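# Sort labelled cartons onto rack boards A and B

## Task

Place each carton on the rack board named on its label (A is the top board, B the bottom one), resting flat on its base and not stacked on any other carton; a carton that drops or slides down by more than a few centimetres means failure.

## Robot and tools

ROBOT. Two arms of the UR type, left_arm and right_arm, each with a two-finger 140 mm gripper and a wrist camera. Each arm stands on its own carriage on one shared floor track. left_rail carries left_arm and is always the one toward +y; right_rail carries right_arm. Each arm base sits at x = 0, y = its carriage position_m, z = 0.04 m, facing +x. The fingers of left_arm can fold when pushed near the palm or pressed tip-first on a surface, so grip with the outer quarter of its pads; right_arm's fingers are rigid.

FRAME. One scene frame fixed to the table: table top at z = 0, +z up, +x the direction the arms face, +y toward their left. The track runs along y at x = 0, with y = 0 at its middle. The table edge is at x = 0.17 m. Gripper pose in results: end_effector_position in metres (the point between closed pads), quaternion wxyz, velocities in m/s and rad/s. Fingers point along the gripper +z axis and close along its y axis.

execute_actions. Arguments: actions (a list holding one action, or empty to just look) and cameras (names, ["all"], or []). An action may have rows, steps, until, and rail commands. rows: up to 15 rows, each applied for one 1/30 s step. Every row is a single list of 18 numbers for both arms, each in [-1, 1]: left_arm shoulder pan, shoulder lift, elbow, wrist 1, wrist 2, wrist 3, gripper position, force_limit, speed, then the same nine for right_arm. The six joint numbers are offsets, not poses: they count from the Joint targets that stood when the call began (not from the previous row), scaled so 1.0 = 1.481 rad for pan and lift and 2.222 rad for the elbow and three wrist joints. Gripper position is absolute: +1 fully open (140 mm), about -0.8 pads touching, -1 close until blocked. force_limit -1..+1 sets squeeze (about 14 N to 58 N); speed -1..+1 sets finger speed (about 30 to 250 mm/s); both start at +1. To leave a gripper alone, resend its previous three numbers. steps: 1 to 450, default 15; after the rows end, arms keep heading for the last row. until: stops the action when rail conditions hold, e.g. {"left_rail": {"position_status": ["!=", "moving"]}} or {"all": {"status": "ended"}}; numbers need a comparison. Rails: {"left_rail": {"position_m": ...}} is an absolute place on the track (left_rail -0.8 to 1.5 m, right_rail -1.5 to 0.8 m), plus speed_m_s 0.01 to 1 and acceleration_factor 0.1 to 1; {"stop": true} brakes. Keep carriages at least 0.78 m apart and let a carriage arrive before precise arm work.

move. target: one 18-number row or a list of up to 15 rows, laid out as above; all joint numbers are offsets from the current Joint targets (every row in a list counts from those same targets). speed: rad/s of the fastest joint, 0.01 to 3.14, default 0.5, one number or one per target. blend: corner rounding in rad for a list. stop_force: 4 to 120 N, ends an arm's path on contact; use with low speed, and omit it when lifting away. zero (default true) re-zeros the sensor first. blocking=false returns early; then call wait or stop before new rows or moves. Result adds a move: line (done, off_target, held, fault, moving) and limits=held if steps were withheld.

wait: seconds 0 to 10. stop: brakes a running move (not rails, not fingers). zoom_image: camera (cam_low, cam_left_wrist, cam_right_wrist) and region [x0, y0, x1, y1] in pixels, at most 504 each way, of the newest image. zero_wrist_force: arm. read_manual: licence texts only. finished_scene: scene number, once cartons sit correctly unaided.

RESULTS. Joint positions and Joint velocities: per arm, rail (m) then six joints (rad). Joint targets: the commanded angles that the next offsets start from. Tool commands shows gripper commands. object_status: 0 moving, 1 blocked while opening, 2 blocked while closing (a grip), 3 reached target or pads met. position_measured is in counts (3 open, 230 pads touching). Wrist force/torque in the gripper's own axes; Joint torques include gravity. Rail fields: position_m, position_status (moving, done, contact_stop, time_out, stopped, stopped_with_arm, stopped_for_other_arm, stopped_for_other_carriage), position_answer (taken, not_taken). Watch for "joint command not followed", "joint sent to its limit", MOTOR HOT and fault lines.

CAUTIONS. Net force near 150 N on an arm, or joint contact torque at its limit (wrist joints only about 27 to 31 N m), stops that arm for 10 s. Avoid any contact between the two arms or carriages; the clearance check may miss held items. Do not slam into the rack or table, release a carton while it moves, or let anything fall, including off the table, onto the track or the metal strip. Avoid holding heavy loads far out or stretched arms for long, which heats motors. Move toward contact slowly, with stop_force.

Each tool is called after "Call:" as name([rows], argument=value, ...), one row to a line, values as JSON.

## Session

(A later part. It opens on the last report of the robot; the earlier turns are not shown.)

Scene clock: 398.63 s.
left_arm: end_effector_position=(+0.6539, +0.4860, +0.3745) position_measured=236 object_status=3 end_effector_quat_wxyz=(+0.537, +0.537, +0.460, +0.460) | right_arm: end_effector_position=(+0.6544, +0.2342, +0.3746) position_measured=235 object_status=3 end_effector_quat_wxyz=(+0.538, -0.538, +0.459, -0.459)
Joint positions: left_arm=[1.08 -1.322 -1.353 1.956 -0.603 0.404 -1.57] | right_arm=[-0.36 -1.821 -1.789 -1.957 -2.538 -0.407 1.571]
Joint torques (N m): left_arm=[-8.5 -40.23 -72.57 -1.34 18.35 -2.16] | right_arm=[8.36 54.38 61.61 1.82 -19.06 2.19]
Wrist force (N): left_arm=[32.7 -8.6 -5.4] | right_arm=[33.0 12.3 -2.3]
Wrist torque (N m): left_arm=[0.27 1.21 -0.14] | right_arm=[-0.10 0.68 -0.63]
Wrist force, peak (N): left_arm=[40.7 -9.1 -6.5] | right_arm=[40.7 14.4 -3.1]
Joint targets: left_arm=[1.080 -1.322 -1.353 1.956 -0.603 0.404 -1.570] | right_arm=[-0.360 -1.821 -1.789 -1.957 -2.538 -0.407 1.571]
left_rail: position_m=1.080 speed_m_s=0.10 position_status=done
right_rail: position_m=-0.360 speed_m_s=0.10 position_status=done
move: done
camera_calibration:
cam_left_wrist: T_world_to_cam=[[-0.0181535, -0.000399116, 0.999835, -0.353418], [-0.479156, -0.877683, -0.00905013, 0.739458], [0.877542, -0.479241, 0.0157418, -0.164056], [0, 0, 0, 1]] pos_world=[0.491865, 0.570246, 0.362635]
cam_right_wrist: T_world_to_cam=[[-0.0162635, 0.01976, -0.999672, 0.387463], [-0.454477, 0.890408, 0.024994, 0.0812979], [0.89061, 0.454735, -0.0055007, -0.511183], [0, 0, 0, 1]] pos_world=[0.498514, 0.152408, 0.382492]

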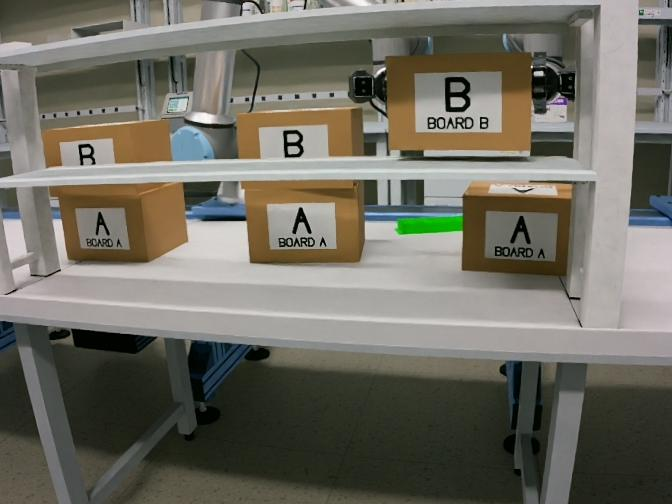

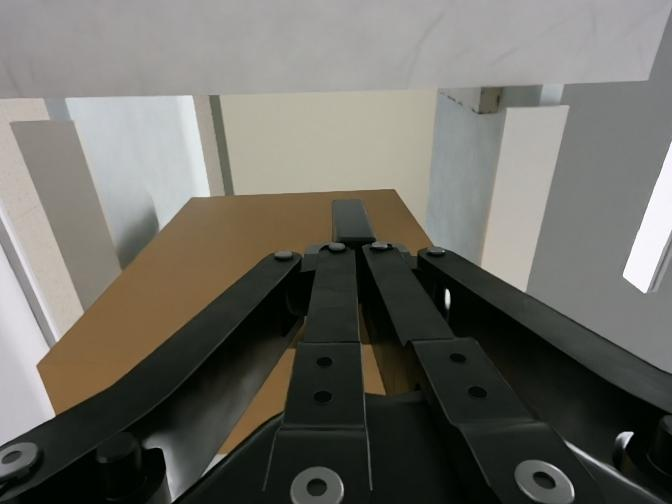

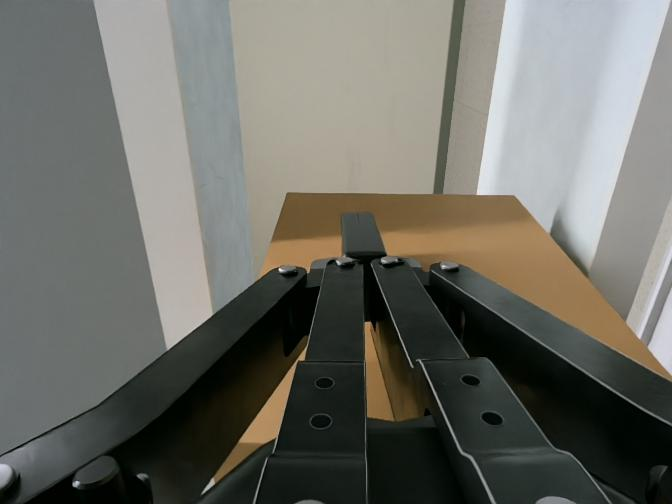

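Call:
move([
  [0.0387,0.0195,-0.0169,0.0039,0.0257,0,-1,-1,-1,-0.0387,-0.0195,0.0169,-0.0039,-0.0257,0,-1,-1,-1],
  [0.0755,0.0401,-0.0353,0.0086,0.0503,0,-1,-1,-1,-0.0755,-0.0401,0.0353,-0.0086,-0.0503,0,-1,-1,-1],
  [0.1103,0.062,-0.0553,0.0139,0.0735,0,-1,-1,-1,-0.1103,-0.062,0.0553,-0.0139,-0.0735,0,-1,-1,-1],
], speed=0.1, blend=0.02)

Call:
move(target=[0,0.0261,0.0135,-0.031,0,0,-1,-1,-1,0,-0.0261,-0.0135,0.031,0,0,-1,-1,-1], speed=0.025, stop_force=12, cameras=["all"])

Call:
zoom_image(camera="cam_low", region=[330, 0, 672, 300])

Scene clock: 410.93 s.
left_arm: end_effector_position=(+0.7635, +0.4862, +0.3746) position_measured=236 object_status=3 end_effector_quat_wxyz=(+0.537, +0.537, +0.460, +0.460) | right_arm: end_effector_position=(+0.7639, +0.2340, +0.3747) position_measured=235 object_status=3 end_effector_quat_wxyz=(+0.538, -0.538, +0.459, -0.459)
Joint positions: left_arm=[1.08 -1.158 -1.261 1.834 -0.572 0.567 -1.57] | right_arm=[-0.36 -1.984 -1.88 -1.834 -2.569 -0.57 1.571]
Joint torques (N m): left_arm=[-10.02 -56.46 -72.31 -1.81 17.41 -2.49] | right_arm=[6.79 64.17 62.56 2.03 -16.84 2.43]
Wrist force (N): left_arm=[29.8 -8.1 -4.7] | right_arm=[29.3 12.5 -2.3]
Wrist torque (N m): left_arm=[0.36 1.12 -0.14] | right_arm=[0.02 0.76 -0.59]
Wrist force, peak (N): left_arm=[35.5 -9.2 -5.7] | right_arm=[35.6 13.4 -2.6]
Joint targets: left_arm=[1.080 -1.158 -1.261 1.833 -0.572 0.567 -1.570] | right_arm=[-0.360 -1.985 -1.881 -1.834 -2.569 -0.571 1.571]
left_rail: position_m=1.080 speed_m_s=0.10 position_status=done
right_rail: position_m=-0.360 speed_m_s=0.10 position_status=done
move: done

Scene clock: 413.97 s.
left_arm: end_effector_position=(+0.7638, +0.4859, +0.3509) position_measured=236 object_status=3 end_effector_quat_wxyz=(+0.537, +0.537, +0.460, +0.460) | right_arm: end_effector_position=(+0.7642, +0.2342, +0.3648) position_measured=235 object_status=3 end_effector_quat_wxyz=(+0.538, -0.538, +0.459, -0.459)
Joint positions: left_arm=[1.08 -1.158 -1.238 1.851 -0.613 0.567 -1.57] | right_arm=[-0.36 -1.985 -1.89 -1.841 -2.552 -0.571 1.571]
Joint torques (N m): left_arm=[-19.48 -91.18 -67.75 -1.77 17.41 -2.34] | right_arm=[35.11 83.26 57.41 3.16 -17.42 2.06]
Wrist force (N): left_arm=[33.9 0.9 -7.0] | right_arm=[31.4 3.9 -0.9]
Wrist torque (N m): left_arm=[0.09 1.25 -0.36] | right_arm=[-1.41 1.08 -1.14]
Wrist force, peak (N): left_arm=[37.0 12.0 -11.0] | right_arm=[32.6 13.6 -2.6]
Joint targets: left_arm=[1.080 -1.158 -1.238 1.851 -0.613 0.567 -1.570] | right_arm=[-0.360 -1.985 -1.890 -1.841 -2.552 -0.571 1.571]
left_rail: position_m=1.080 speed_m_s=0.10 position_status=done
right_rail: position_m=-0.360 speed_m_s=0.10 position_status=done
move: contact (left_arm, right_arm); left_arm: the wrist 1 is farthest, 0.028 rad from its target; right_arm: the wrist 1 is farthest, 0.052 rad from its target
camera_calibration:
cam_left_wrist: T_world_to_cam=[[-0.0182227, 0.0000941281, 0.999834, -0.327969], [-0.479087, -0.877725, -0.00864907, 0.791525], [0.877578, -0.479165, 0.0160396, -0.260299], [0, 0, 0, 1]] pos_world=[0.601666, 0.570046, 0.338936]
cam_right_wrist: T_world_to_cam=[[-0.0162619, 0.0199842, -0.999668, 0.379414], [-0.454399, 0.890442, 0.0251925, 0.131272], [0.89065, 0.454658, -0.00539945, -0.608987], [0, 0, 0, 1]] pos_world=[0.608214, 0.152408, 0.372693]

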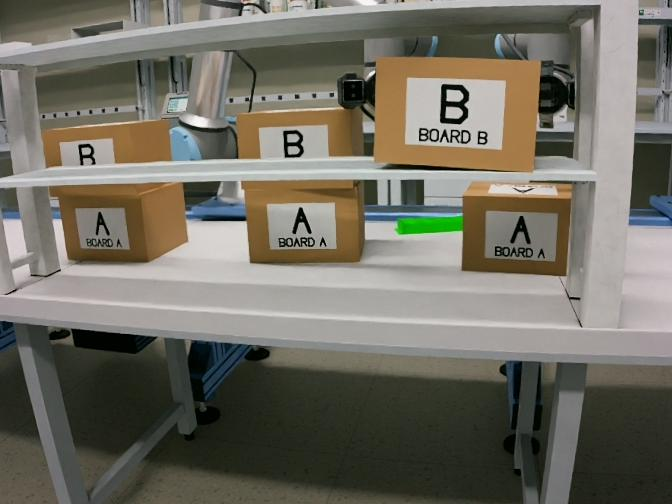

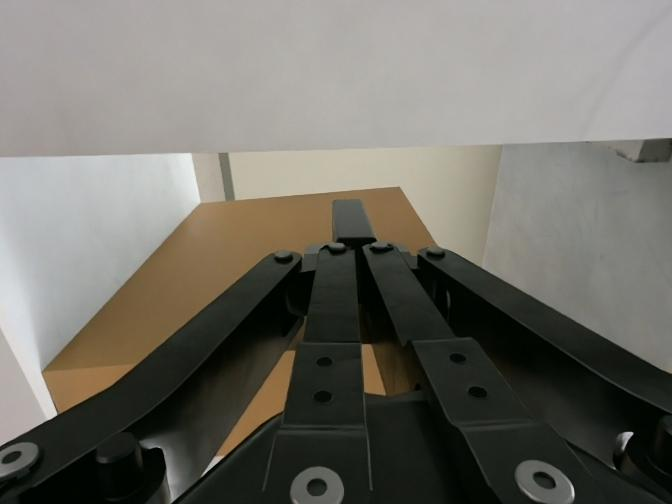

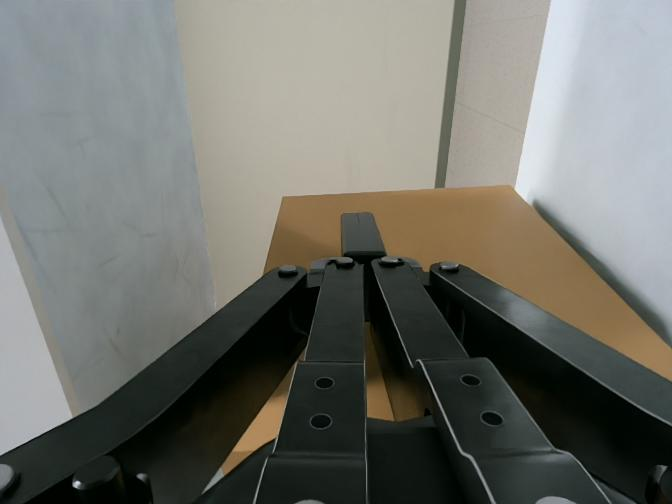

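Scaled by 1.474.

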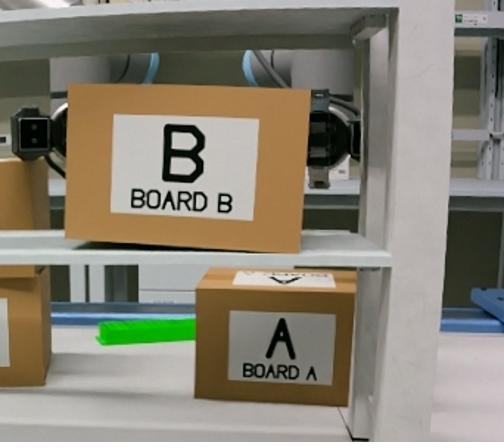

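Call:
move(target=[0,0,0,0,0,0,-1,-1,-1,0,-0.0095,-0.005,0.0108,0,0,-1,-1,-1], speed=0.02)

Call:
move([
  [0,0,0,0,-0.0693,0,-1,-1,-1,0,0,0,0,0.0693,0,-1,-1,-1],
  [-0.1508,-0.0801,0.0705,-0.0171,-0.1698,0,-1,-1,-1,0.1508,0.0801,-0.0705,0.0171,0.1698,0,-1,-1,-1],
  [-0.3278,-0.1349,0.1143,-0.0243,-0.2878,0,-1,-1,-1,0.3278,0.1349,-0.1143,0.0243,0.2878,0,-1,-1,-1],
  [-0.3278,-0.224,0.0463,0.1032,-0.2878,0,-1,-1,-1,0.3278,0.224,-0.0463,-0.1032,0.2878,0,-1,-1,-1],
], speed=[0.12,0.35,0.4,0.4], blend=[0.01,0.03,0.03,0], cameras=["cam_low"])

Scene clock: 445.30 s.
left_arm: end_effector_position=(+0.7638, +0.4859, +0.3509) position_measured=236 object_status=3 end_effector_quat_wxyz=(+0.537, +0.537, +0.460, +0.460) | right_arm: end_effector_position=(+0.7653, +0.2331, +0.3628) position_measured=235 object_status=3 end_effector_quat_wxyz=(+0.538, -0.535, +0.461, -0.461)
Joint positions: left_arm=[1.08 -1.158 -1.238 1.851 -0.613 0.567 -1.57] | right_arm=[-0.36 -1.985 -1.893 -1.843 -2.541 -0.567 1.568]
Joint torques (N m): left_arm=[-34.26 -48.63 -42.19 -6.85 4.59 -2.3] | right_arm=[4.24 77.26 43.49 2.25 -2.99 0.08]
Wrist force (N): left_arm=[26.0 -0.8 -3.3] | right_arm=[23.9 13.2 -1.0]
Wrist torque (N m): left_arm=[0.07 1.04 -0.31] | right_arm=[0.01 0.69 -0.60]
Wrist force, peak (N): left_arm=[41.9 2.5 -6.6] | right_arm=[39.9 -158.5 15.0]
Joint targets: left_arm=[1.080 -1.158 -1.238 1.851 -0.613 0.567 -1.570] | right_arm=[-0.360 -1.985 -1.893 -1.843 -2.541 -0.567 1.568]
Tool commands: left_gripper/position=-1.0 left_gripper/force_limit=-1.0 left_gripper/speed=-1.0 right_gripper/position=-1.0 right_gripper/force_limit=-1.0 right_gripper/speed=-1.0
FORCE FAULT: contact force on the right arm reached its limit, and that arm stopped for 10 seconds. The contact can be on any part of that arm, not only on its tool. That arm's remaining commands of this call were not run. That arm's target is now where it stood when the stop ended, not its last command. That arm accepts commands again.
left_rail: position_m=1.080 speed_m_s=0.10 position_status=done
right_rail: position_m=-0.360 speed_m_s=0.10 position_status=done
move: fault (right_arm); right_arm: the wrist 1 is farthest, 0.013 rad from its target

not run: an earlier result of this reply reported a stop or a fault. Calls in your next reply go to the robot.

Call:
wait(seconds=0.1, cameras=["all"])

Call:
zoom_image(camera="cam_low", region=[330, 0, 672, 300])

Scene clock: 452.33 s.
left_arm: end_effector_position=(+0.7638, +0.4859, +0.3509) position_measured=236 object_status=3 end_effector_quat_wxyz=(+0.537, +0.537, +0.460, +0.460) | right_arm: end_effector_position=(+0.7653, +0.2331, +0.3628) position_measured=235 object_status=3 end_effector_quat_wxyz=(+0.538, -0.535, +0.461, -0.461)
Joint positions: left_arm=[1.08 -1.158 -1.238 1.851 -0.613 0.567 -1.57] | right_arm=[-0.36 -1.985 -1.893 -1.843 -2.541 -0.567 1.568]
Joint torques (N m): left_arm=[-34.8 -49.94 -42.48 -6.65 4.46 -2.1] | right_arm=[30.15 76.36 59.22 10.53 -14.66 0.31]
Wrist force (N): left_arm=[25.0 -0.4 -3.1] | right_arm=[23.8 13.2 -1.1]
Wrist torque (N m): left_arm=[0.12 1.08 -0.32] | right_arm=[0.03 0.60 -0.60]
Wrist force, peak (N): left_arm=[26.0 0.7 -3.6] | right_arm=[24.0 13.2 -1.0]
Joint targets: left_arm=[1.080 -1.158 -1.238 1.851 -0.613 0.567 -1.570] | right_arm=[-0.360 -1.985 -1.893 -1.843 -2.541 -0.567 1.568]
Tool commands: left_gripper/position=-1.0 left_gripper/force_limit=-1.0 left_gripper/speed=-1.0 right_gripper/position=-1.0 right_gripper/force_limit=-1.0 right_gripper/speed=-1.0
left_rail: position_m=1.080 speed_m_s=0.10 position_status=done
right_rail: position_m=-0.360 speed_m_s=0.10 position_status=done
wait: 0.10 s; at rest from the start
camera_calibration:
cam_left_wrist: T_world_to_cam=[[-0.0182227, 0.0000941281, 0.999834, -0.327969], [-0.479087, -0.877725, -0.00864907, 0.791525], [0.877578, -0.479165, 0.0160396, -0.260299], [0, 0, 0, 1]] pos_world=[0.601666, 0.570046, 0.338936]
cam_right_wrist: T_world_to_cam=[[-0.0133494, 0.0233626, -0.999638, 0.374358], [-0.450416, 0.892414, 0.0268716, 0.12869], [0.892719, 0.450611, -0.0013903, -0.61158], [0, 0, 0, 1]] pos_world=[0.608931, 0.151994, 0.369914]

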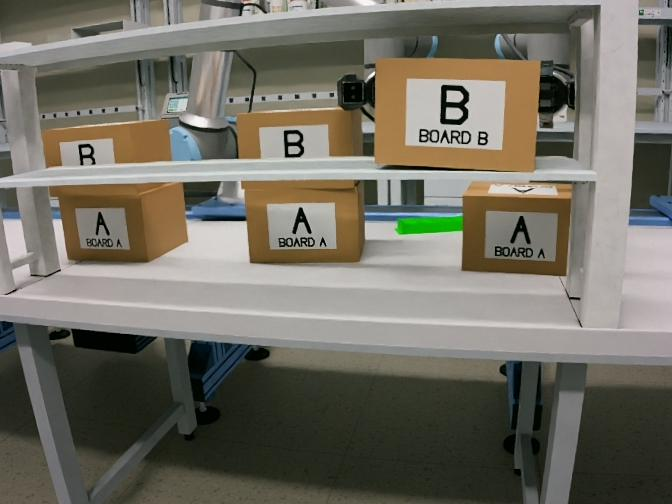

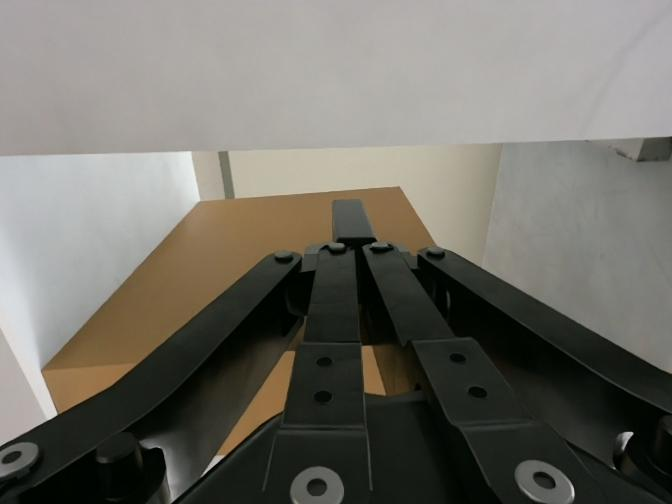

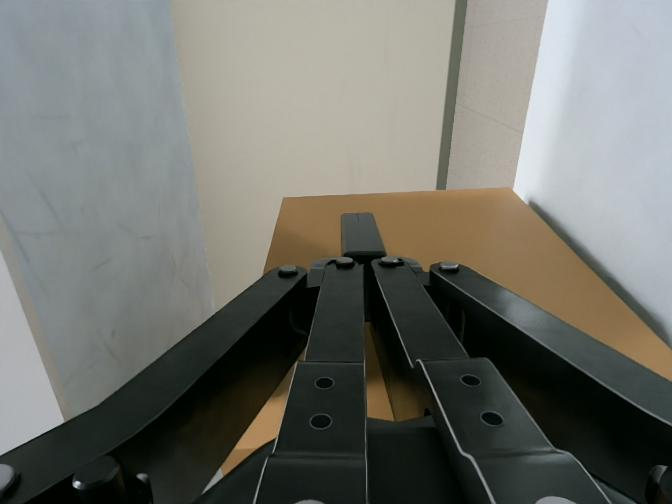

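Scaled by 1.474.

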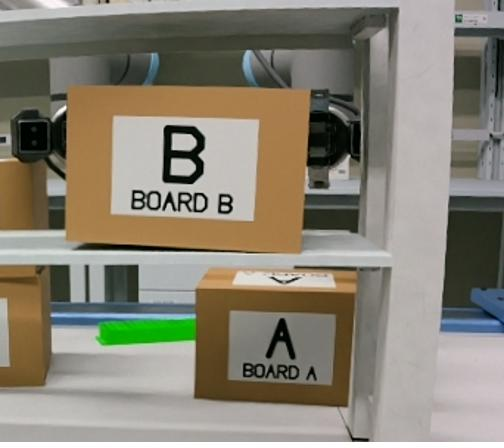

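Call:
move([
  [0,0,0,0,-0.0693,0,-1,-1,-1,0,0.013,0.0068,-0.0155,0.0693,0,-1,-1,-1],
  [-0.1508,-0.0801,0.0705,-0.0171,-0.1698,0,-1,-1,-1,0.1508,0.093,-0.0637,0.0016,0.1698,0,-1,-1,-1],
  [-0.3278,-0.1349,0.1143,-0.0243,-0.2878,0,-1,-1,-1,0.3278,0.1479,-0.1075,0.0088,0.2878,0,-1,-1,-1],
  [-0.3278,-0.224,0.0463,0.1032,-0.2878,0,-1,-1,-1,0.3278,0.226,-0.0456,-0.1056,0.2878,0,-1,-1,-1],
], speed=[0.1,0.35,0.4,0.4], blend=[0.01,0.03,0.03,0], cameras=["cam_low"])

Scene clock: 472.97 s.
left_arm: end_effector_position=(+0.4756, +0.5380, +0.4991) position_measured=236 object_status=3 end_effector_quat_wxyz=(+0.500, +0.500, +0.500, +0.500) | right_arm: end_effector_position=(+0.4769, +0.1781, +0.5112) position_measured=235 object_status=3 end_effector_quat_wxyz=(+0.500, -0.499, +0.501, -0.500)
Joint positions: left_arm=[1.08 -1.644 -1.57 1.954 -0.384 -0.072 -1.57] | right_arm=[-0.36 -1.5 -1.559 -1.945 -2.775 0.073 1.568]
Joint torques (N m): left_arm=[-16.67 -66.12 -57.32 3.82 -2.33 -2.47] | right_arm=[11.3 58.15 48.95 -3.05 3.64 0.31]
Wrist force (N): left_arm=[0.1 -0.1 -0.1] | right_arm=[2.8 3.8 1.3]
Wrist torque (N m): left_arm=[0.02 0.10 -0.20] | right_arm=[0.22 -0.78 -0.46]
Wrist force, peak (N): left_arm=[25.9 0.3 -3.2] | right_arm=[23.9 13.2 -1.5]
Joint targets: left_arm=[1.080 -1.644 -1.570 1.954 -0.384 -0.072 -1.570] | right_arm=[-0.360 -1.500 -1.559 -1.944 -2.775 0.073 1.568]
left_rail: position_m=1.080 speed_m_s=0.10 position_status=done
right_rail: position_m=-0.360 speed_m_s=0.10 position_status=done
move: done
Images, in order (width x height): cam_low 672x504.

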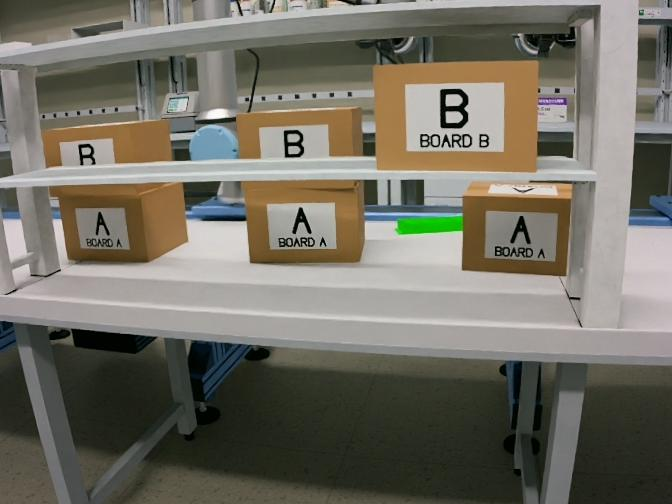

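Call:
execute_actions([
  {"left_rail":{"position_m":0.73,"speed_m_s":0.4,"acceleration_factor":0.4},"right_rail":{"position_m":-0.71,"speed_m_s":0.4,"acceleration_factor":0.4},"steps":200,"until":{"all":{"status":"ended"}}},
])

Call:
move([
  [0,0.0736,0.06,-0.1091,0,0,-1,-1,-1,0.0015,-0.0822,-0.0645,0.1169,0,0.0014,-1,-1,-1],
  [0,0.1698,0.0965,-0.2097,0,0,-1,-1,-1,0.0015,-0.1783,-0.101,0.2175,0,0.0014,-1,-1,-1],
], speed=0.3, blend=0.02, cameras=["cam_low"])

Call:
move(target=[0,0,0,0,0.12,0,-1,-1,-1,0,0,0,0,-0.12,0,-1,-1,-1], speed=0.08, stop_force=40)

Call:
move([
  [0,-0.0428,-0.0129,0.0414,0,0,-1,-1,-1,0,0.0428,0.0129,-0.0414,0,0,-1,-1,-1],
  [0,-0.081,-0.0286,0.0826,0,0,-1,-1,-1,0,0.081,0.0286,-0.0826,0,0,-1,-1,-1],
  [0,-0.0962,-0.0365,0.1006,0,0,-1,-1,-1,0,0.0962,0.0365,-0.1006,0,0,-1,-1,-1],
], speed=0.07, blend=0.02, cameras=["cam_low"])

Call:
zoom_image(camera="cam_low", region=[150, 0, 492, 300])

Scene clock: 504.07 s.
left_arm: end_effector_position=(+0.4756, +0.1880, +0.4992) position_measured=236 object_status=3 end_effector_quat_wxyz=(+0.500, +0.500, +0.500, +0.500) | right_arm: end_effector_position=(+0.4769, -0.1719, +0.5113) position_measured=235 object_status=3 end_effector_quat_wxyz=(+0.500, -0.499, +0.501, -0.500)
Joint positions: left_arm=[0.73 -1.644 -1.57 1.954 -0.384 -0.072 -1.57] | right_arm=[-0.71 -1.5 -1.559 -1.944 -2.775 0.073 1.568]
Joint torques (N m): left_arm=[-8.47 -24.91 -51.98 -0.71 1.72 -2.43] | right_arm=[0.93 46.4 34.45 -1.8 2.79 0.37]
Wrist force (N): left_arm=[0.1 -0.1 -0.1] | right_arm=[2.9 3.8 1.0]
Wrist torque (N m): left_arm=[0.05 0.09 -0.20] | right_arm=[0.21 -0.80 -0.46]
Wrist force, peak (N): left_arm=[1.5 -0.1 0.1] | right_arm=[3.8 4.1 1.3]
Joint targets: left_arm=[0.730 -1.644 -1.570 1.954 -0.384 -0.072 -1.570] | right_arm=[-0.710 -1.500 -1.559 -1.944 -2.775 0.073 1.568]
Tool commands: left_gripper/position=-1.0 left_gripper/force_limit=-1.0 left_gripper/speed=-1.0 right_gripper/position=-1.0 right_gripper/force_limit=-1.0 right_gripper/speed=-1.0
left_rail: position_m=0.730 speed_m_s=0.40 position_status=done
right_rail: position_m=-0.710 speed_m_s=0.40 position_status=done

Scene clock: 506.23 s.
left_arm: end_effector_position=(+0.4756, +0.1883, +0.2647) position_measured=236 object_status=3 end_effector_quat_wxyz=(+0.500, +0.500, +0.500, +0.500) | right_arm: end_effector_position=(+0.4755, -0.1687, +0.2650) position_measured=235 object_status=3 end_effector_quat_wxyz=(+0.500, -0.500, +0.500, -0.500)
Joint positions: left_arm=[0.73 -1.644 -1.318 2.169 -0.85 -0.072 -1.57] | right_arm=[-0.71 -1.498 -1.823 -2.169 -2.292 0.073 1.572]
Joint torques (N m): left_arm=[-0.04 -35.77 -20.22 -2.1 1.87 -2.34] | right_arm=[10.46 45.07 21.44 3.26 1.63 2.95]
Wrist force (N): left_arm=[0.1 -0.3 0.2] | right_arm=[2.7 4.0 1.3]
Wrist torque (N m): left_arm=[0.02 0.09 -0.20] | right_arm=[0.20 -0.78 -0.57]
Wrist force, peak (N): left_arm=[1.8 0.9 0.1] | right_arm=[3.1 5.5 1.2]
Joint targets: left_arm=[0.730 -1.644 -1.318 2.169 -0.850 -0.072 -1.570] | right_arm=[-0.710 -1.498 -1.823 -2.169 -2.292 0.073 1.572]
left_rail: position_m=0.730 speed_m_s=0.40 position_status=done
right_rail: position_m=-0.710 speed_m_s=0.40 position_status=done
move: done
Images, in order (width x height): cam_low 672x504.

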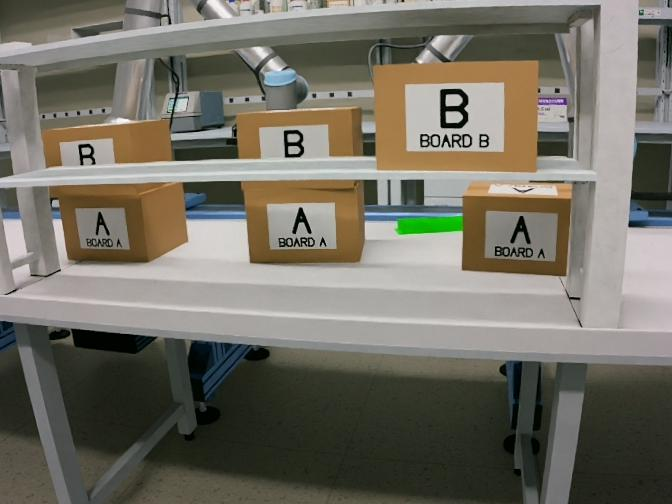

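Scene clock: 509.47 s.
left_arm: end_effector_position=(+0.4725, +0.1422, +0.2645) position_measured=236 object_status=3 end_effector_quat_wxyz=(+0.533, +0.533, +0.464, +0.465) | right_arm: end_effector_position=(+0.4724, -0.1225, +0.2648) position_measured=235 object_status=3 end_effector_quat_wxyz=(+0.533, -0.533, +0.465, -0.465)
Joint positions: left_arm=[0.73 -1.644 -1.318 2.169 -0.85 0.064 -1.57] | right_arm=[-0.71 -1.498 -1.823 -2.169 -2.292 -0.063 1.572]
Joint torques (N m): left_arm=[-34.37 -36.97 -62.58 -2.33 7.95 -2.22] | right_arm=[19.59 49.41 49.96 2.03 -5.91 1.96]
Wrist force (N): left_arm=[40.8 12.1 -6.3] | right_arm=[43.2 -13.2 -5.0]
Wrist torque (N m): left_arm=[-0.26 1.50 -0.39] | right_arm=[0.56 0.04 -0.28]
Wrist force, peak (N): left_arm=[52.8 17.9 -7.8] | right_arm=[56.8 -20.6 -7.5]
Joint targets: left_arm=[0.730 -1.644 -1.318 2.169 -0.850 0.064 -1.570] | right_arm=[-0.710 -1.498 -1.823 -2.169 -2.292 -0.063 1.572]
left_rail: position_m=0.730 speed_m_s=0.40 position_status=done
right_rail: position_m=-0.710 speed_m_s=0.40 position_status=done
move: contact (left_arm, right_arm); left_arm: the wrist 2 is farthest, 0.130 rad from its target; right_arm: the wrist 2 is farthest, 0.130 rad from its target

Scene clock: 513.07 s.
left_arm: end_effector_position=(+0.4725, +0.1421, +0.3744) position_measured=236 object_status=3 end_effector_quat_wxyz=(+0.533, +0.533, +0.464, +0.465) | right_arm: end_effector_position=(+0.4724, -0.1225, +0.3747) position_measured=235 object_status=3 end_effector_quat_wxyz=(+0.533, -0.533, +0.465, -0.465)
Joint positions: left_arm=[0.73 -1.644 -1.461 2.088 -0.626 0.064 -1.57] | right_arm=[-0.71 -1.498 -1.68 -2.088 -2.515 -0.063 1.572]
Joint torques (N m): left_arm=[-20.52 -71.56 -73.99 -0.4 14.6 -2.1] | right_arm=[27.24 62.37 63.1 0.63 -15.29 1.89]
Wrist force (N): left_arm=[35.9 -9.6 -4.4] | right_arm=[38.7 15.5 -3.0]
Wrist torque (N m): left_arm=[0.23 1.36 -0.19] | right_arm=[-0.12 0.13 -0.74]
Wrist force, peak (N): left_arm=[45.5 -8.8 -5.3] | right_arm=[48.6 15.4 -4.4]
Joint targets: left_arm=[0.730 -1.644 -1.461 2.088 -0.626 0.064 -1.570] | right_arm=[-0.710 -1.498 -1.680 -2.088 -2.516 -0.063 1.572]
left_rail: position_m=0.730 speed_m_s=0.40 position_status=done
right_rail: position_m=-0.710 speed_m_s=0.40 position_status=done
move: done
Images, in order (width x height): cam_low 672x504.

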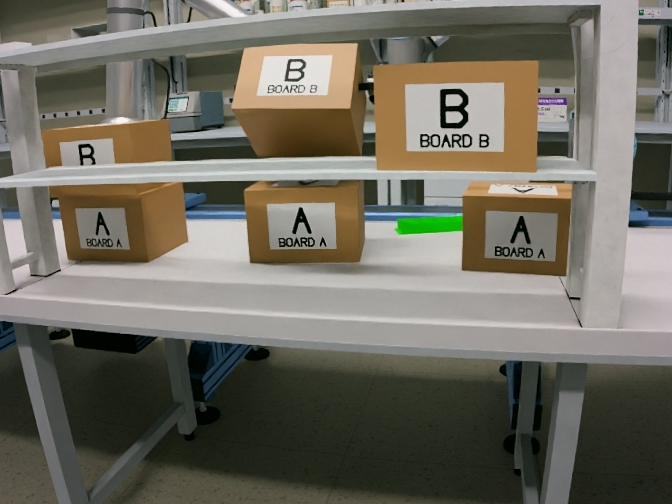

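Scaled by 1.474.

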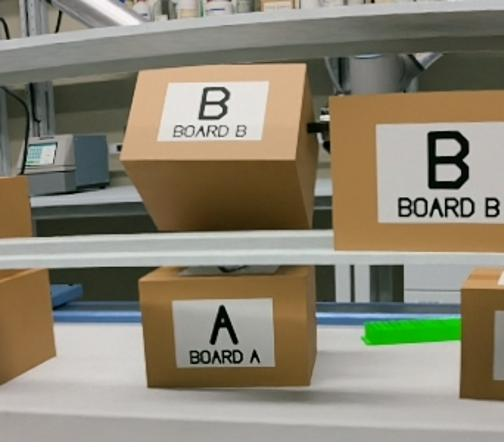

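Call:
move([
  [0,0.0534,0.0236,-0.0592,0,0,-1,-1,-1,0,-0.0534,-0.0236,0.0592,0,0,-1,-1,-1],
  [0,0.0962,0.0365,-0.1006,0,0,-1,-1,-1,0,-0.0962,-0.0365,0.1006,0,0,-1,-1,-1],
], speed=0.05, blend=0.02, cameras=["cam_low"])

Call:
move([
  [0,0,0,0,-0.0617,0,-1,-1,-1,0,0,0,0,0.0617,0,-1,-1,-1],
  [-0.0446,-0.007,0.0064,-0.0018,-0.0914,0,-1,-1,-1,0.0446,0.007,-0.0064,0.0018,0.0914,0,-1,-1,-1],
], speed=0.12)

Call:
move(target=[0,0,0,0,0.12,0,-1,-1,-1,0,0,0,0,-0.12,0,-1,-1,-1], speed=0.08, stop_force=40, cameras=["cam_low"])

Call:
move(target=[0,-0.0434,-0.013,0.0419,0,0,-1,-1,-1,0,0.0434,0.013,-0.0419,0,0,-1,-1,-1], speed=0.07, cameras=["cam_low"])

Call:
zoom_image(camera="cam_low", region=[150, 0, 492, 300])

Scene clock: 541.43 s.
left_arm: end_effector_position=(+0.4725, +0.1421, +0.2646) position_measured=236 object_status=3 end_effector_quat_wxyz=(+0.533, +0.533, +0.464, +0.465) | right_arm: end_effector_position=(+0.4724, -0.1225, +0.2649) position_measured=235 object_status=3 end_effector_quat_wxyz=(+0.533, -0.533, +0.465, -0.465)
Joint positions: left_arm=[0.73 -1.644 -1.318 2.169 -0.85 0.064 -1.57] | right_arm=[-0.71 -1.498 -1.822 -2.169 -2.292 -0.063 1.572]
Joint torques (N m): left_arm=[-27.87 -30.25 -41.7 -8.74 18.38 -2.34] | right_arm=[14.32 38.1 27.92 7.45 -15.24 2.07]
Wrist force (N): left_arm=[43.2 7.1 -0.8] | right_arm=[33.1 -12.8 3.1]
Wrist torque (N m): left_arm=[0.01 1.68 -0.34] | right_arm=[0.57 -0.03 -0.31]
Wrist force, peak (N): left_arm=[50.9 -10.2 -5.5] | right_arm=[54.0 17.1 -5.4]
Joint targets: left_arm=[0.730 -1.644 -1.318 2.169 -0.850 0.064 -1.570] | right_arm=[-0.710 -1.498 -1.823 -2.169 -2.292 -0.063 1.572]
left_rail: position_m=0.730 speed_m_s=0.40 position_status=done
right_rail: position_m=-0.710 speed_m_s=0.40 position_status=done
move: done
Images, in order (width x height): cam_low 672x504.

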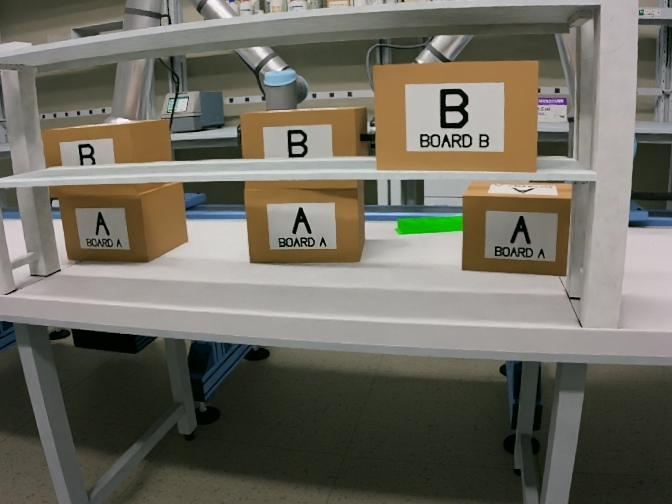

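Scene clock: 543.93 s.
left_arm: end_effector_position=(+0.4408, +0.1887, +0.2646) position_measured=236 object_status=3 end_effector_quat_wxyz=(+0.500, +0.500, +0.500, +0.500) | right_arm: end_effector_position=(+0.4407, -0.1691, +0.2649) position_measured=235 object_status=3 end_effector_quat_wxyz=(+0.500, -0.500, +0.500, -0.500)
Joint positions: left_arm=[0.73 -1.71 -1.329 2.183 -0.854 -0.139 -1.57] | right_arm=[-0.71 -1.432 -1.812 -2.183 -2.288 0.14 1.572]
Joint torques (N m): left_arm=[-12.12 -77.06 -20.43 -1.61 -2.17 -2.03] | right_arm=[13.09 69.15 20.18 2.77 3.6 2.03]
Wrist force (N): left_arm=[0.2 -0.3 -0.1] | right_arm=[3.8 8.4 1.7]
Wrist torque (N m): left_arm=[-0.01 0.05 -0.21] | right_arm=[1.14 -1.03 -0.56]
Wrist force, peak (N): left_arm=[43.1 9.4 -0.2] | right_arm=[32.7 -13.2 2.8]
Joint targets: left_arm=[0.730 -1.710 -1.329 2.183 -0.854 -0.139 -1.570] | right_arm=[-0.710 -1.432 -1.812 -2.183 -2.288 0.140 1.572]
left_rail: position_m=0.730 speed_m_s=0.40 position_status=done
right_rail: position_m=-0.710 speed_m_s=0.40 position_status=done
move: done

Scene clock: 546.90 s.
left_arm: end_effector_position=(+0.4375, +0.1422, +0.2646) position_measured=236 object_status=3 end_effector_quat_wxyz=(+0.533, +0.533, +0.464, +0.465) | right_arm: end_effector_position=(+0.4374, -0.1224, +0.2649) position_measured=235 object_status=3 end_effector_quat_wxyz=(+0.533, -0.533, +0.465, -0.464)
Joint positions: left_arm=[0.73 -1.71 -1.329 2.183 -0.854 -0.002 -1.57] | right_arm=[-0.71 -1.432 -1.812 -2.183 -2.288 0.002 1.572]
Joint torques (N m): left_arm=[-13.51 -46.56 -62.06 -4.57 6.9 -2.71] | right_arm=[11.45 38.55 51.37 2.16 -5.16 2.16]
Wrist force (N): left_arm=[37.9 8.3 -8.3] | right_arm=[42.3 -1.3 -5.9]
Wrist torque (N m): left_arm=[-0.18 1.37 -0.36] | right_arm=[1.40 -0.24 -0.37]
Wrist force, peak (N): left_arm=[52.1 15.3 -10.8] | right_arm=[55.4 -8.3 -9.5]
Joint targets: left_arm=[0.730 -1.710 -1.329 2.183 -0.854 -0.002 -1.570] | right_arm=[-0.710 -1.432 -1.812 -2.183 -2.288 0.002 1.572]
left_rail: position_m=0.730 speed_m_s=0.40 position_status=done
right_rail: position_m=-0.710 speed_m_s=0.40 position_status=done
move: contact (left_arm, right_arm); left_arm: the wrist 2 is farthest, 0.129 rad from its target; right_arm: the wrist 2 is farthest, 0.129 rad from its target
Images, in order (width x height): cam_low 672x504.

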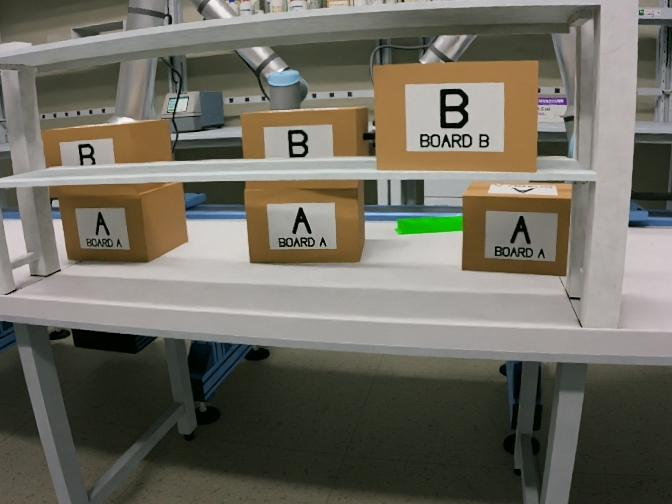

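Scene clock: 548.63 s.
left_arm: end_effector_position=(+0.4375, +0.1422, +0.3095) position_measured=236 object_status=3 end_effector_quat_wxyz=(+0.533, +0.533, +0.464, +0.465) | right_arm: end_effector_position=(+0.4374, -0.1224, +0.3098) position_measured=235 object_status=3 end_effector_quat_wxyz=(+0.533, -0.533, +0.465, -0.464)
Joint positions: left_arm=[0.73 -1.71 -1.393 2.154 -0.761 -0.002 -1.57] | right_arm=[-0.71 -1.432 -1.748 -2.154 -2.381 0.002 1.572]
Joint torques (N m): left_arm=[-16.31 -77.89 -70.04 -0.04 11.63 -2.26] | right_arm=[12.61 69.7 59.64 0.19 -10.02 2.01]
Wrist force (N): left_arm=[34.9 -10.1 -4.3] | right_arm=[39.5 18.2 -3.0]
Wrist torque (N m): left_arm=[0.40 1.33 -0.10] | right_arm=[0.82 -0.29 -0.56]
Wrist force, peak (N): left_arm=[43.5 -11.4 -4.9] | right_arm=[48.3 18.8 -3.3]
Joint targets: left_arm=[0.730 -1.710 -1.393 2.154 -0.761 -0.002 -1.570] | right_arm=[-0.710 -1.432 -1.748 -2.154 -2.381 0.002 1.572]
left_rail: position_m=0.730 speed_m_s=0.40 position_status=done
right_rail: position_m=-0.710 speed_m_s=0.40 position_status=done
move: done
Images, in order (width x height): cam_low 672x504.

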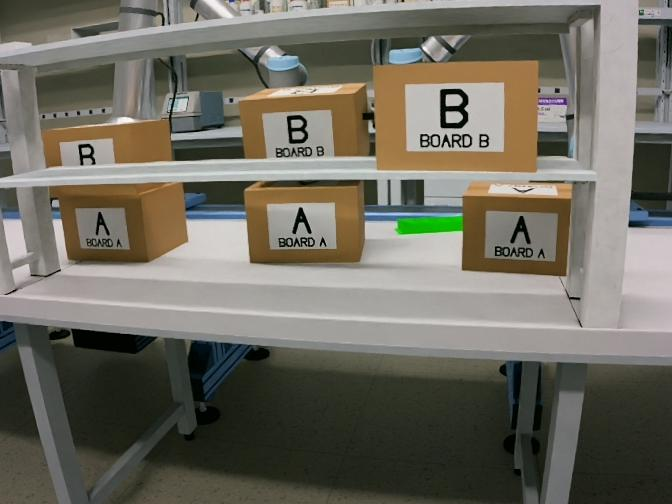

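Scaled by 1.474.

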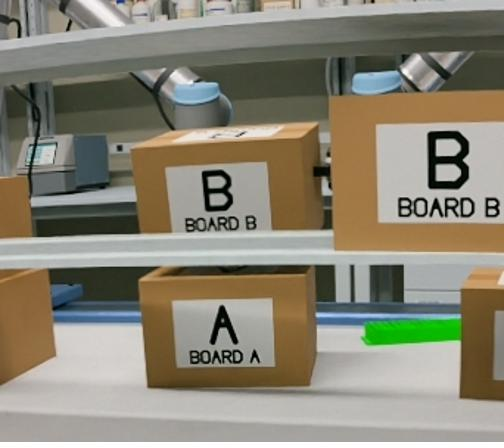

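Call:
move(target=[0,0.0434,0.013,-0.0419,0,0,-1,-1,-1,0,-0.0434,-0.013,0.0419,0,0,-1,-1,-1], speed=0.05)

Call:
move([
  [0,0,0,0,-0.0617,0,-1,-1,-1,0,0,0,0,0.0617,0,-1,-1,-1],
  [0.0165,-0.0124,-0.0064,0.0147,-0.0507,0,-1,-1,-1,-0.0165,0.0124,0.0064,-0.0147,0.0507,0,-1,-1,-1],
], speed=0.12)

Call:
move(target=[0,0,0,0,0.12,0,-1,-1,-1,0,0,0,0,-0.12,0,-1,-1,-1], speed=0.08, stop_force=42)

Call:
move([
  [0,-0.0502,-0.0174,0.0509,0,0,-1,-1,-1,0,0.0502,0.0174,-0.0509,0,0,-1,-1,-1],
  [0,-0.0929,-0.0389,0.1009,0,0,-1,-1,-1,0,0.0929,0.0389,-0.1009,0,0,-1,-1,-1],
], speed=0.07, blend=0.02, cameras=["cam_low"])

Call:
zoom_image(camera="cam_low", region=[150, 0, 492, 300])

Scene clock: 567.33 s.
left_arm: end_effector_position=(+0.4375, +0.1421, +0.2648) position_measured=236 object_status=3 end_effector_quat_wxyz=(+0.533, +0.533, +0.464, +0.465) | right_arm: end_effector_position=(+0.4374, -0.1222, +0.2651) position_measured=235 object_status=3 end_effector_quat_wxyz=(+0.533, -0.533, +0.465, -0.464)
Joint positions: left_arm=[0.73 -1.71 -1.329 2.183 -0.854 -0.002 -1.57] | right_arm=[-0.71 -1.432 -1.812 -2.183 -2.288 0.002 1.572]
Joint torques (N m): left_arm=[-16.84 -23.73 -36.83 -8.59 20.05 -2.2] | right_arm=[12.61 30.99 30.84 9.66 -18.75 2.08]
Wrist force (N): left_arm=[41.1 17.9 -14.1] | right_arm=[43.5 -15.7 -10.9]
Wrist torque (N m): left_arm=[-0.44 1.50 -0.47] | right_arm=[1.76 -0.21 -0.19]
Wrist force, peak (N): left_arm=[41.1 17.9 -14.1] | right_arm=[47.8 18.8 -3.0]
Joint targets: left_arm=[0.730 -1.710 -1.329 2.183 -0.854 -0.002 -1.570] | right_arm=[-0.710 -1.432 -1.812 -2.183 -2.288 0.002 1.572]
left_rail: position_m=0.730 speed_m_s=0.40 position_status=done
right_rail: position_m=-0.710 speed_m_s=0.40 position_status=done
move: done

Scene clock: 569.53 s.
left_arm: end_effector_position=(+0.4535, +0.1885, +0.2796) position_measured=236 object_status=3 end_effector_quat_wxyz=(+0.500, +0.500, +0.500, +0.500) | right_arm: end_effector_position=(+0.4534, -0.1686, +0.2799) position_measured=235 object_status=3 end_effector_quat_wxyz=(+0.500, -0.500, +0.500, -0.500)
Joint positions: left_arm=[0.73 -1.685 -1.347 2.169 -0.821 -0.115 -1.57] | right_arm=[-0.71 -1.456 -1.794 -2.169 -2.321 0.115 1.572]
Joint torques (N m): left_arm=[13.63 -75.54 -43.24 3.43 2.57 -2.29] | right_arm=[-13.55 68.39 36.82 -3.77 -3.23 2.43]
Wrist force (N): left_arm=[0.1 0.1 -0.1] | right_arm=[0.2 9.8 0.7]
Wrist torque (N m): left_arm=[0.10 0.07 -0.21] | right_arm=[1.48 -0.20 -0.55]
Wrist force, peak (N): left_arm=[41.4 18.8 -14.7] | right_arm=[43.2 -14.7 -10.1]
Joint targets: left_arm=[0.730 -1.685 -1.347 2.169 -0.821 -0.114 -1.570] | right_arm=[-0.710 -1.456 -1.794 -2.169 -2.321 0.115 1.572]
left_rail: position_m=0.730 speed_m_s=0.40 position_status=done
right_rail: position_m=-0.710 speed_m_s=0.40 position_status=done
move: done

Scene clock: 572.43 s.
left_arm: end_effector_position=(+0.4505, +0.1422, +0.2797) position_measured=236 object_status=3 end_effector_quat_wxyz=(+0.533, +0.533, +0.464, +0.465) | right_arm: end_effector_position=(+0.4503, -0.1217, +0.2800) position_measured=235 object_status=3 end_effector_quat_wxyz=(+0.533, -0.533, +0.464, -0.464)
Joint positions: left_arm=[0.73 -1.685 -1.347 2.169 -0.821 0.022 -1.57] | right_arm=[-0.71 -1.456 -1.794 -2.169 -2.321 -0.024 1.572]
Joint torques (N m): left_arm=[-34.55 -51 -59.7 -5.35 7.66 -2.41] | right_arm=[28.23 41.55 53.2 5.71 -6.27 2.33]
Wrist force (N): left_arm=[41.4 10.6 -6.9] | right_arm=[43.5 -3.5 -8.1]
Wrist torque (N m): left_arm=[-0.19 1.52 -0.38] | right_arm=[1.81 0.65 -0.31]
Wrist force, peak (N): left_arm=[54.3 15.4 -9.1] | right_arm=[55.2 -8.0 -10.5]
Joint targets: left_arm=[0.730 -1.685 -1.347 2.169 -0.821 0.022 -1.570] | right_arm=[-0.710 -1.456 -1.794 -2.169 -2.321 -0.024 1.572]
left_rail: position_m=0.730 speed_m_s=0.40 position_status=done
right_rail: position_m=-0.710 speed_m_s=0.40 position_status=done
move: contact (left_arm, right_arm); left_arm: the wrist 2 is farthest, 0.131 rad from its target; right_arm: the wrist 2 is farthest, 0.128 rad from its target

Scene clock: 576.03 s.
left_arm: end_effector_position=(+0.4505, +0.1421, +0.3895) position_measured=236 object_status=3 end_effector_quat_wxyz=(+0.533, +0.533, +0.464, +0.465) | right_arm: end_effector_position=(+0.4503, -0.1217, +0.3898) position_measured=235 object_status=3 end_effector_quat_wxyz=(+0.533, -0.533, +0.464, -0.464)
Joint positions: left_arm=[0.73 -1.685 -1.485 2.082 -0.597 0.022 -1.57] | right_arm=[-0.71 -1.456 -1.656 -2.083 -2.545 -0.024 1.572]
Joint torques (N m): left_arm=[-31.62 -67.85 -74.32 -0.65 21.78 -2.48] | right_arm=[22.68 62.61 64.46 1.06 -19.13 1.96]
Wrist force (N): left_arm=[39.8 -11.1 -4.6] | right_arm=[40.2 20.9 -4.2]
Wrist torque (N m): left_arm=[0.27 1.48 -0.11] | right_arm=[1.24 0.76 -0.54]
Wrist force, peak (N): left_arm=[51.7 -11.2 -6.0] | right_arm=[52.2 21.1 -5.4]
Joint targets: left_arm=[0.730 -1.685 -1.485 2.082 -0.597 0.022 -1.570] | right_arm=[-0.710 -1.456 -1.656 -2.083 -2.545 -0.024 1.572]
left_rail: position_m=0.730 speed_m_s=0.40 position_status=done
right_rail: position_m=-0.710 speed_m_s=0.40 position_status=done
move: done
Images, in order (width x height): cam_low 672x504.

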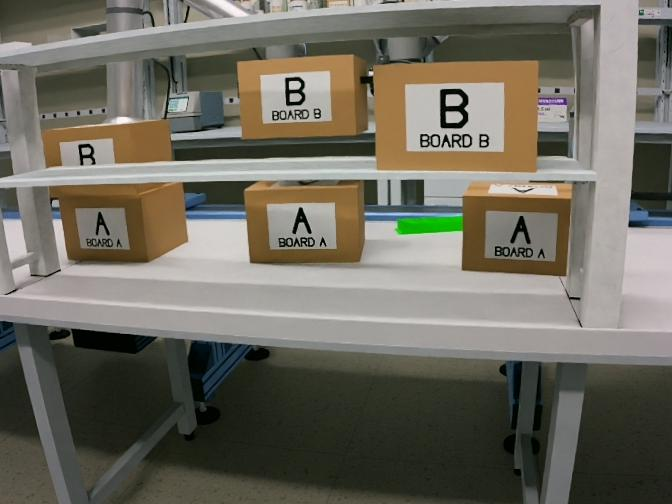

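Scaled by 1.474.

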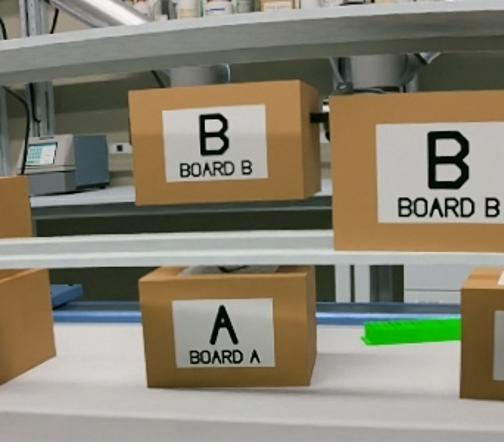

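Call:
move([
  [0.0529,0.0107,-0.008,0.0009,0.0352,0,-1,-1,-1,-0.0529,-0.0107,0.008,-0.0009,-0.0352,0,-1,-1,-1],
  [0.1044,0.0244,-0.0185,0.0023,0.0696,0,-1,-1,-1,-0.1044,-0.0244,0.0185,-0.0023,-0.0696,0,-1,-1,-1],
  [0.155,0.0411,-0.0316,0.0042,0.1033,0,-1,-1,-1,-0.155,-0.0411,0.0316,-0.0042,-0.1033,0,-1,-1,-1],
  [0.204,0.0603,-0.0469,0.0068,0.136,0,-1,-1,-1,-0.204,-0.0603,0.0469,-0.0068,-0.136,0,-1,-1,-1],
  [0.2499,0.0813,-0.0643,0.0101,0.1666,0,-1,-1,-1,-0.2499,-0.0813,0.0643,-0.0101,-0.1666,0,-1,-1,-1],
  [0.2936,0.1041,-0.0837,0.0143,0.1957,0,-1,-1,-1,-0.2936,-0.1041,0.0837,-0.0143,-0.1957,0,-1,-1,-1],
  [0.3346,0.1282,-0.1051,0.0197,0.223,0,-1,-1,-1,-0.3346,-0.1282,0.1051,-0.0197,-0.223,0,-1,-1,-1],
  [0.3733,0.1538,-0.1285,0.026,0.2488,0,-1,-1,-1,-0.3733,-0.1538,0.1285,-0.026,-0.2488,0,-1,-1,-1],
], speed=0.1, blend=0.02, cameras=["cam_low"])

Call:
move(target=[0,0.0132,0.0081,-0.0169,0,0,-1,-1,-1,0,-0.0132,-0.0081,0.0169,0,0,-1,-1,-1], speed=0.02, cameras=["cam_low"])

Call:
zoom_image(camera="cam_low", region=[150, 0, 492, 300])

Scene clock: 633.27 s.
left_arm: end_effector_position=(+0.7834, +0.1426, +0.3895) position_measured=236 object_status=3 end_effector_quat_wxyz=(+0.532, +0.533, +0.465, +0.465) | right_arm: end_effector_position=(+0.7831, -0.1220, +0.3900) position_measured=235 object_status=3 end_effector_quat_wxyz=(+0.533, -0.533, +0.464, -0.464)
Joint positions: left_arm=[0.73 -1.132 -1.257 1.797 -0.539 0.575 -1.57] | right_arm=[-0.71 -2.009 -1.884 -1.797 -2.603 -0.577 1.572]
Joint torques (N m): left_arm=[-9.9 -59.27 -74.26 -1.62 16.59 -2.22] | right_arm=[4.54 68.33 62.35 2.12 -16.5 2.28]
Wrist force (N): left_arm=[29.1 -9.9 -3.5] | right_arm=[29.8 20.6 -2.6]
Wrist torque (N m): left_arm=[0.42 1.17 -0.11] | right_arm=[1.29 0.46 -0.62]
Wrist force, peak (N): left_arm=[42.5 -10.7 -4.9] | right_arm=[43.4 20.9 -4.2]
Joint targets: left_arm=[0.730 -1.132 -1.257 1.797 -0.539 0.575 -1.570] | right_arm=[-0.710 -2.009 -1.884 -1.797 -2.603 -0.577 1.572]
left_rail: position_m=0.730 speed_m_s=0.40 position_status=done
right_rail: position_m=-0.710 speed_m_s=0.40 position_status=done
move: done
Images, in order (width x height): cam_low 672x504.

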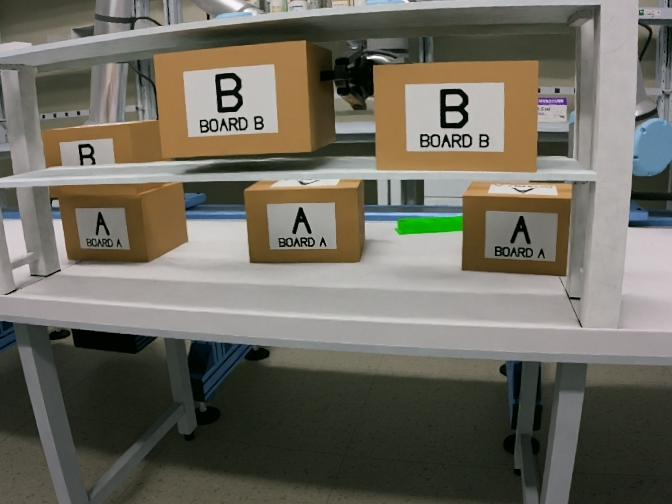

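Scene clock: 635.40 s.
left_arm: end_effector_position=(+0.7835, +0.1427, +0.3676) position_measured=236 object_status=3 end_effector_quat_wxyz=(+0.532, +0.533, +0.465, +0.465) | right_arm: end_effector_position=(+0.7832, -0.1221, +0.3681) position_measured=235 object_status=3 end_effector_quat_wxyz=(+0.533, -0.533, +0.464, -0.464)
Joint positions: left_arm=[0.73 -1.132 -1.237 1.815 -0.576 0.575 -1.57] | right_arm=[-0.71 -2.009 -1.903 -1.815 -2.566 -0.577 1.572]
Joint torques (N m): left_arm=[-11.72 -58.37 -49.62 -10.28 16.08 -2.57] | right_arm=[9.85 72.24 46.17 12.68 -16.03 2.14]
Wrist force (N): left_arm=[27.6 -9.8 -3.3] | right_arm=[28.0 20.1 -2.4]
Wrist torque (N m): left_arm=[0.41 1.15 -0.10] | right_arm=[1.20 0.48 -0.61]
Wrist force, peak (N): left_arm=[29.4 -10.0 -3.4] | right_arm=[29.7 20.9 -2.3]
Joint targets: left_arm=[0.730 -1.132 -1.237 1.815 -0.577 0.575 -1.570] | right_arm=[-0.710 -2.009 -1.904 -1.815 -2.565 -0.577 1.572]
left_rail: position_m=0.730 speed_m_s=0.40 position_status=done
right_rail: position_m=-0.710 speed_m_s=0.40 position_status=done
move: done
Images, in order (width x height): cam_low 672x504.

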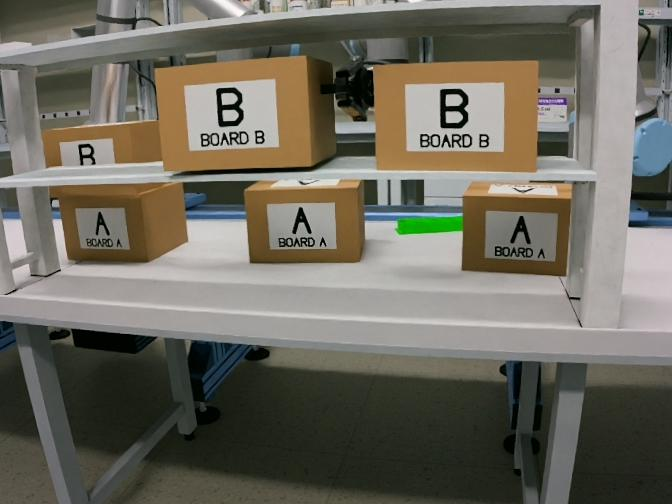

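Scaled by 1.474.

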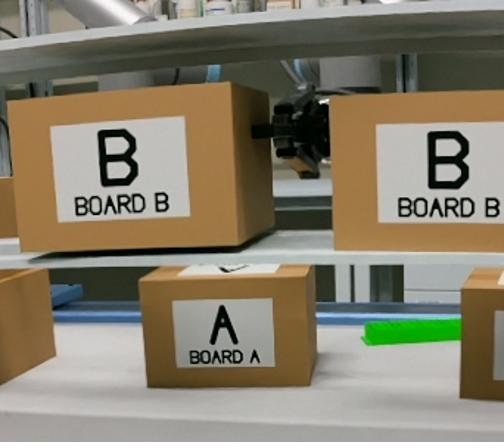

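Call:
move(target=[0,0.005,0.003,-0.0063,0,0,-1,-1,-1,0,-0.005,-0.003,0.0063,0,0,-1,-1,-1], speed=0.01, stop_force=10)

Call:
move([
  [0,0,0,0,-0.063,0,-1,-1,-1,0,0,0,0,0.063,0,-1,-1,-1],
  [-0.1693,-0.0935,0.0816,-0.0192,-0.1758,0,-1,-1,-1,0.1693,0.0935,-0.0816,0.0192,0.1758,0,-1,-1,-1],
  [-0.3733,-0.1538,0.1285,-0.026,-0.3118,0,-1,-1,-1,0.3733,0.1538,-0.1285,0.026,0.3118,0,-1,-1,-1],
  [-0.3733,-0.2305,0.0664,0.0872,-0.3118,0,-1,-1,-1,0.3733,0.2305,-0.0664,-0.0872,0.3118,0,-1,-1,-1],
], speed=[0.1,0.4,0.4,0.4], blend=[0.01,0.03,0.03,0], cameras=["cam_low"])

Scene clock: 648.77 s.
left_arm: end_effector_position=(+0.7835, +0.1428, +0.3593) position_measured=236 object_status=3 end_effector_quat_wxyz=(+0.532, +0.533, +0.465, +0.465) | right_arm: end_effector_position=(+0.7831, -0.1222, +0.3597) position_measured=235 object_status=3 end_effector_quat_wxyz=(+0.533, -0.533, +0.464, -0.464)
Joint positions: left_arm=[0.73 -1.132 -1.23 1.822 -0.591 0.575 -1.57] | right_arm=[-0.71 -2.009 -1.911 -1.822 -2.551 -0.577 1.572]
Joint torques (N m): left_arm=[-15.54 -53.44 -46.91 -9.8 10.33 -2.33] | right_arm=[12.72 65.02 40.81 10.33 -14.19 1.95]
Wrist force (N): left_arm=[29.3 -5.6 -3.0] | right_arm=[27.0 13.3 -2.4]
Wrist torque (N m): left_arm=[0.31 1.12 -0.17] | right_arm=[1.33 0.45 -0.51]
Wrist force, peak (N): left_arm=[28.1 -10.3 -3.2] | right_arm=[28.4 20.6 -2.2]
Joint targets: left_arm=[0.730 -1.132 -1.230 1.822 -0.591 0.575 -1.570] | right_arm=[-0.710 -2.009 -1.911 -1.822 -2.551 -0.577 1.572]
left_rail: position_m=0.730 speed_m_s=0.40 position_status=done
right_rail: position_m=-0.710 speed_m_s=0.40 position_status=done
move: done

Scene clock: 652.77 s.
left_arm: end_effector_position=(+0.4535, +0.1883, +0.4921) position_measured=236 object_status=3 end_effector_quat_wxyz=(+0.499, +0.499, +0.501, +0.501) | right_arm: end_effector_position=(+0.4534, -0.1678, +0.4923) position_measured=235 object_status=3 end_effector_quat_wxyz=(+0.500, -0.500, +0.500, -0.500)
Joint positions: left_arm=[0.73 -1.685 -1.571 1.969 -0.397 -0.118 -1.57] | right_arm=[-0.71 -1.456 -1.57 -1.969 -2.745 0.116 1.572]
Joint torques (N m): left_arm=[-15.03 -65.46 -56.17 3.52 -2.45 -2.33] | right_arm=[11.32 61.44 47.28 -4.04 3.69 2.01]
Wrist force (N): left_arm=[0.4 0.1 -0.1] | right_arm=[-5.0 7.2 3.0]
Wrist torque (N m): left_arm=[0.09 0.01 -0.21] | right_arm=[0.97 0.97 -0.51]
Wrist force, peak (N): left_arm=[29.4 -4.5 -3.7] | right_arm=[26.9 12.8 -2.5]
Joint targets: left_arm=[0.730 -1.685 -1.571 1.969 -0.397 -0.118 -1.570] | right_arm=[-0.710 -1.456 -1.570 -1.969 -2.745 0.116 1.572]
left_rail: position_m=0.730 speed_m_s=0.40 position_status=done
right_rail: position_m=-0.710 speed_m_s=0.40 position_status=done
move: done
Images, in order (width x height): cam_low 672x504.

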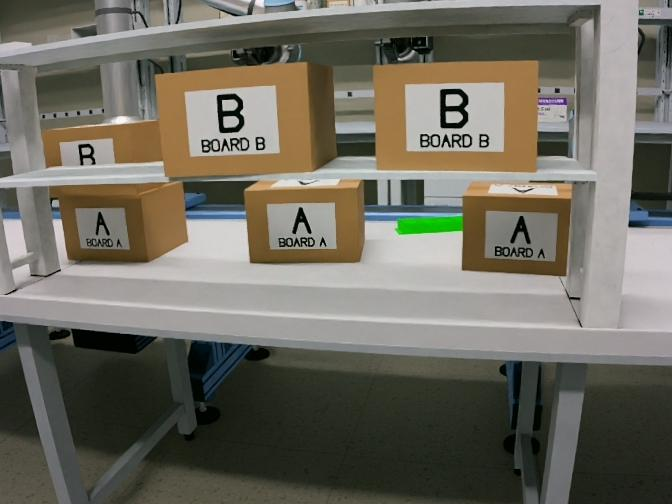

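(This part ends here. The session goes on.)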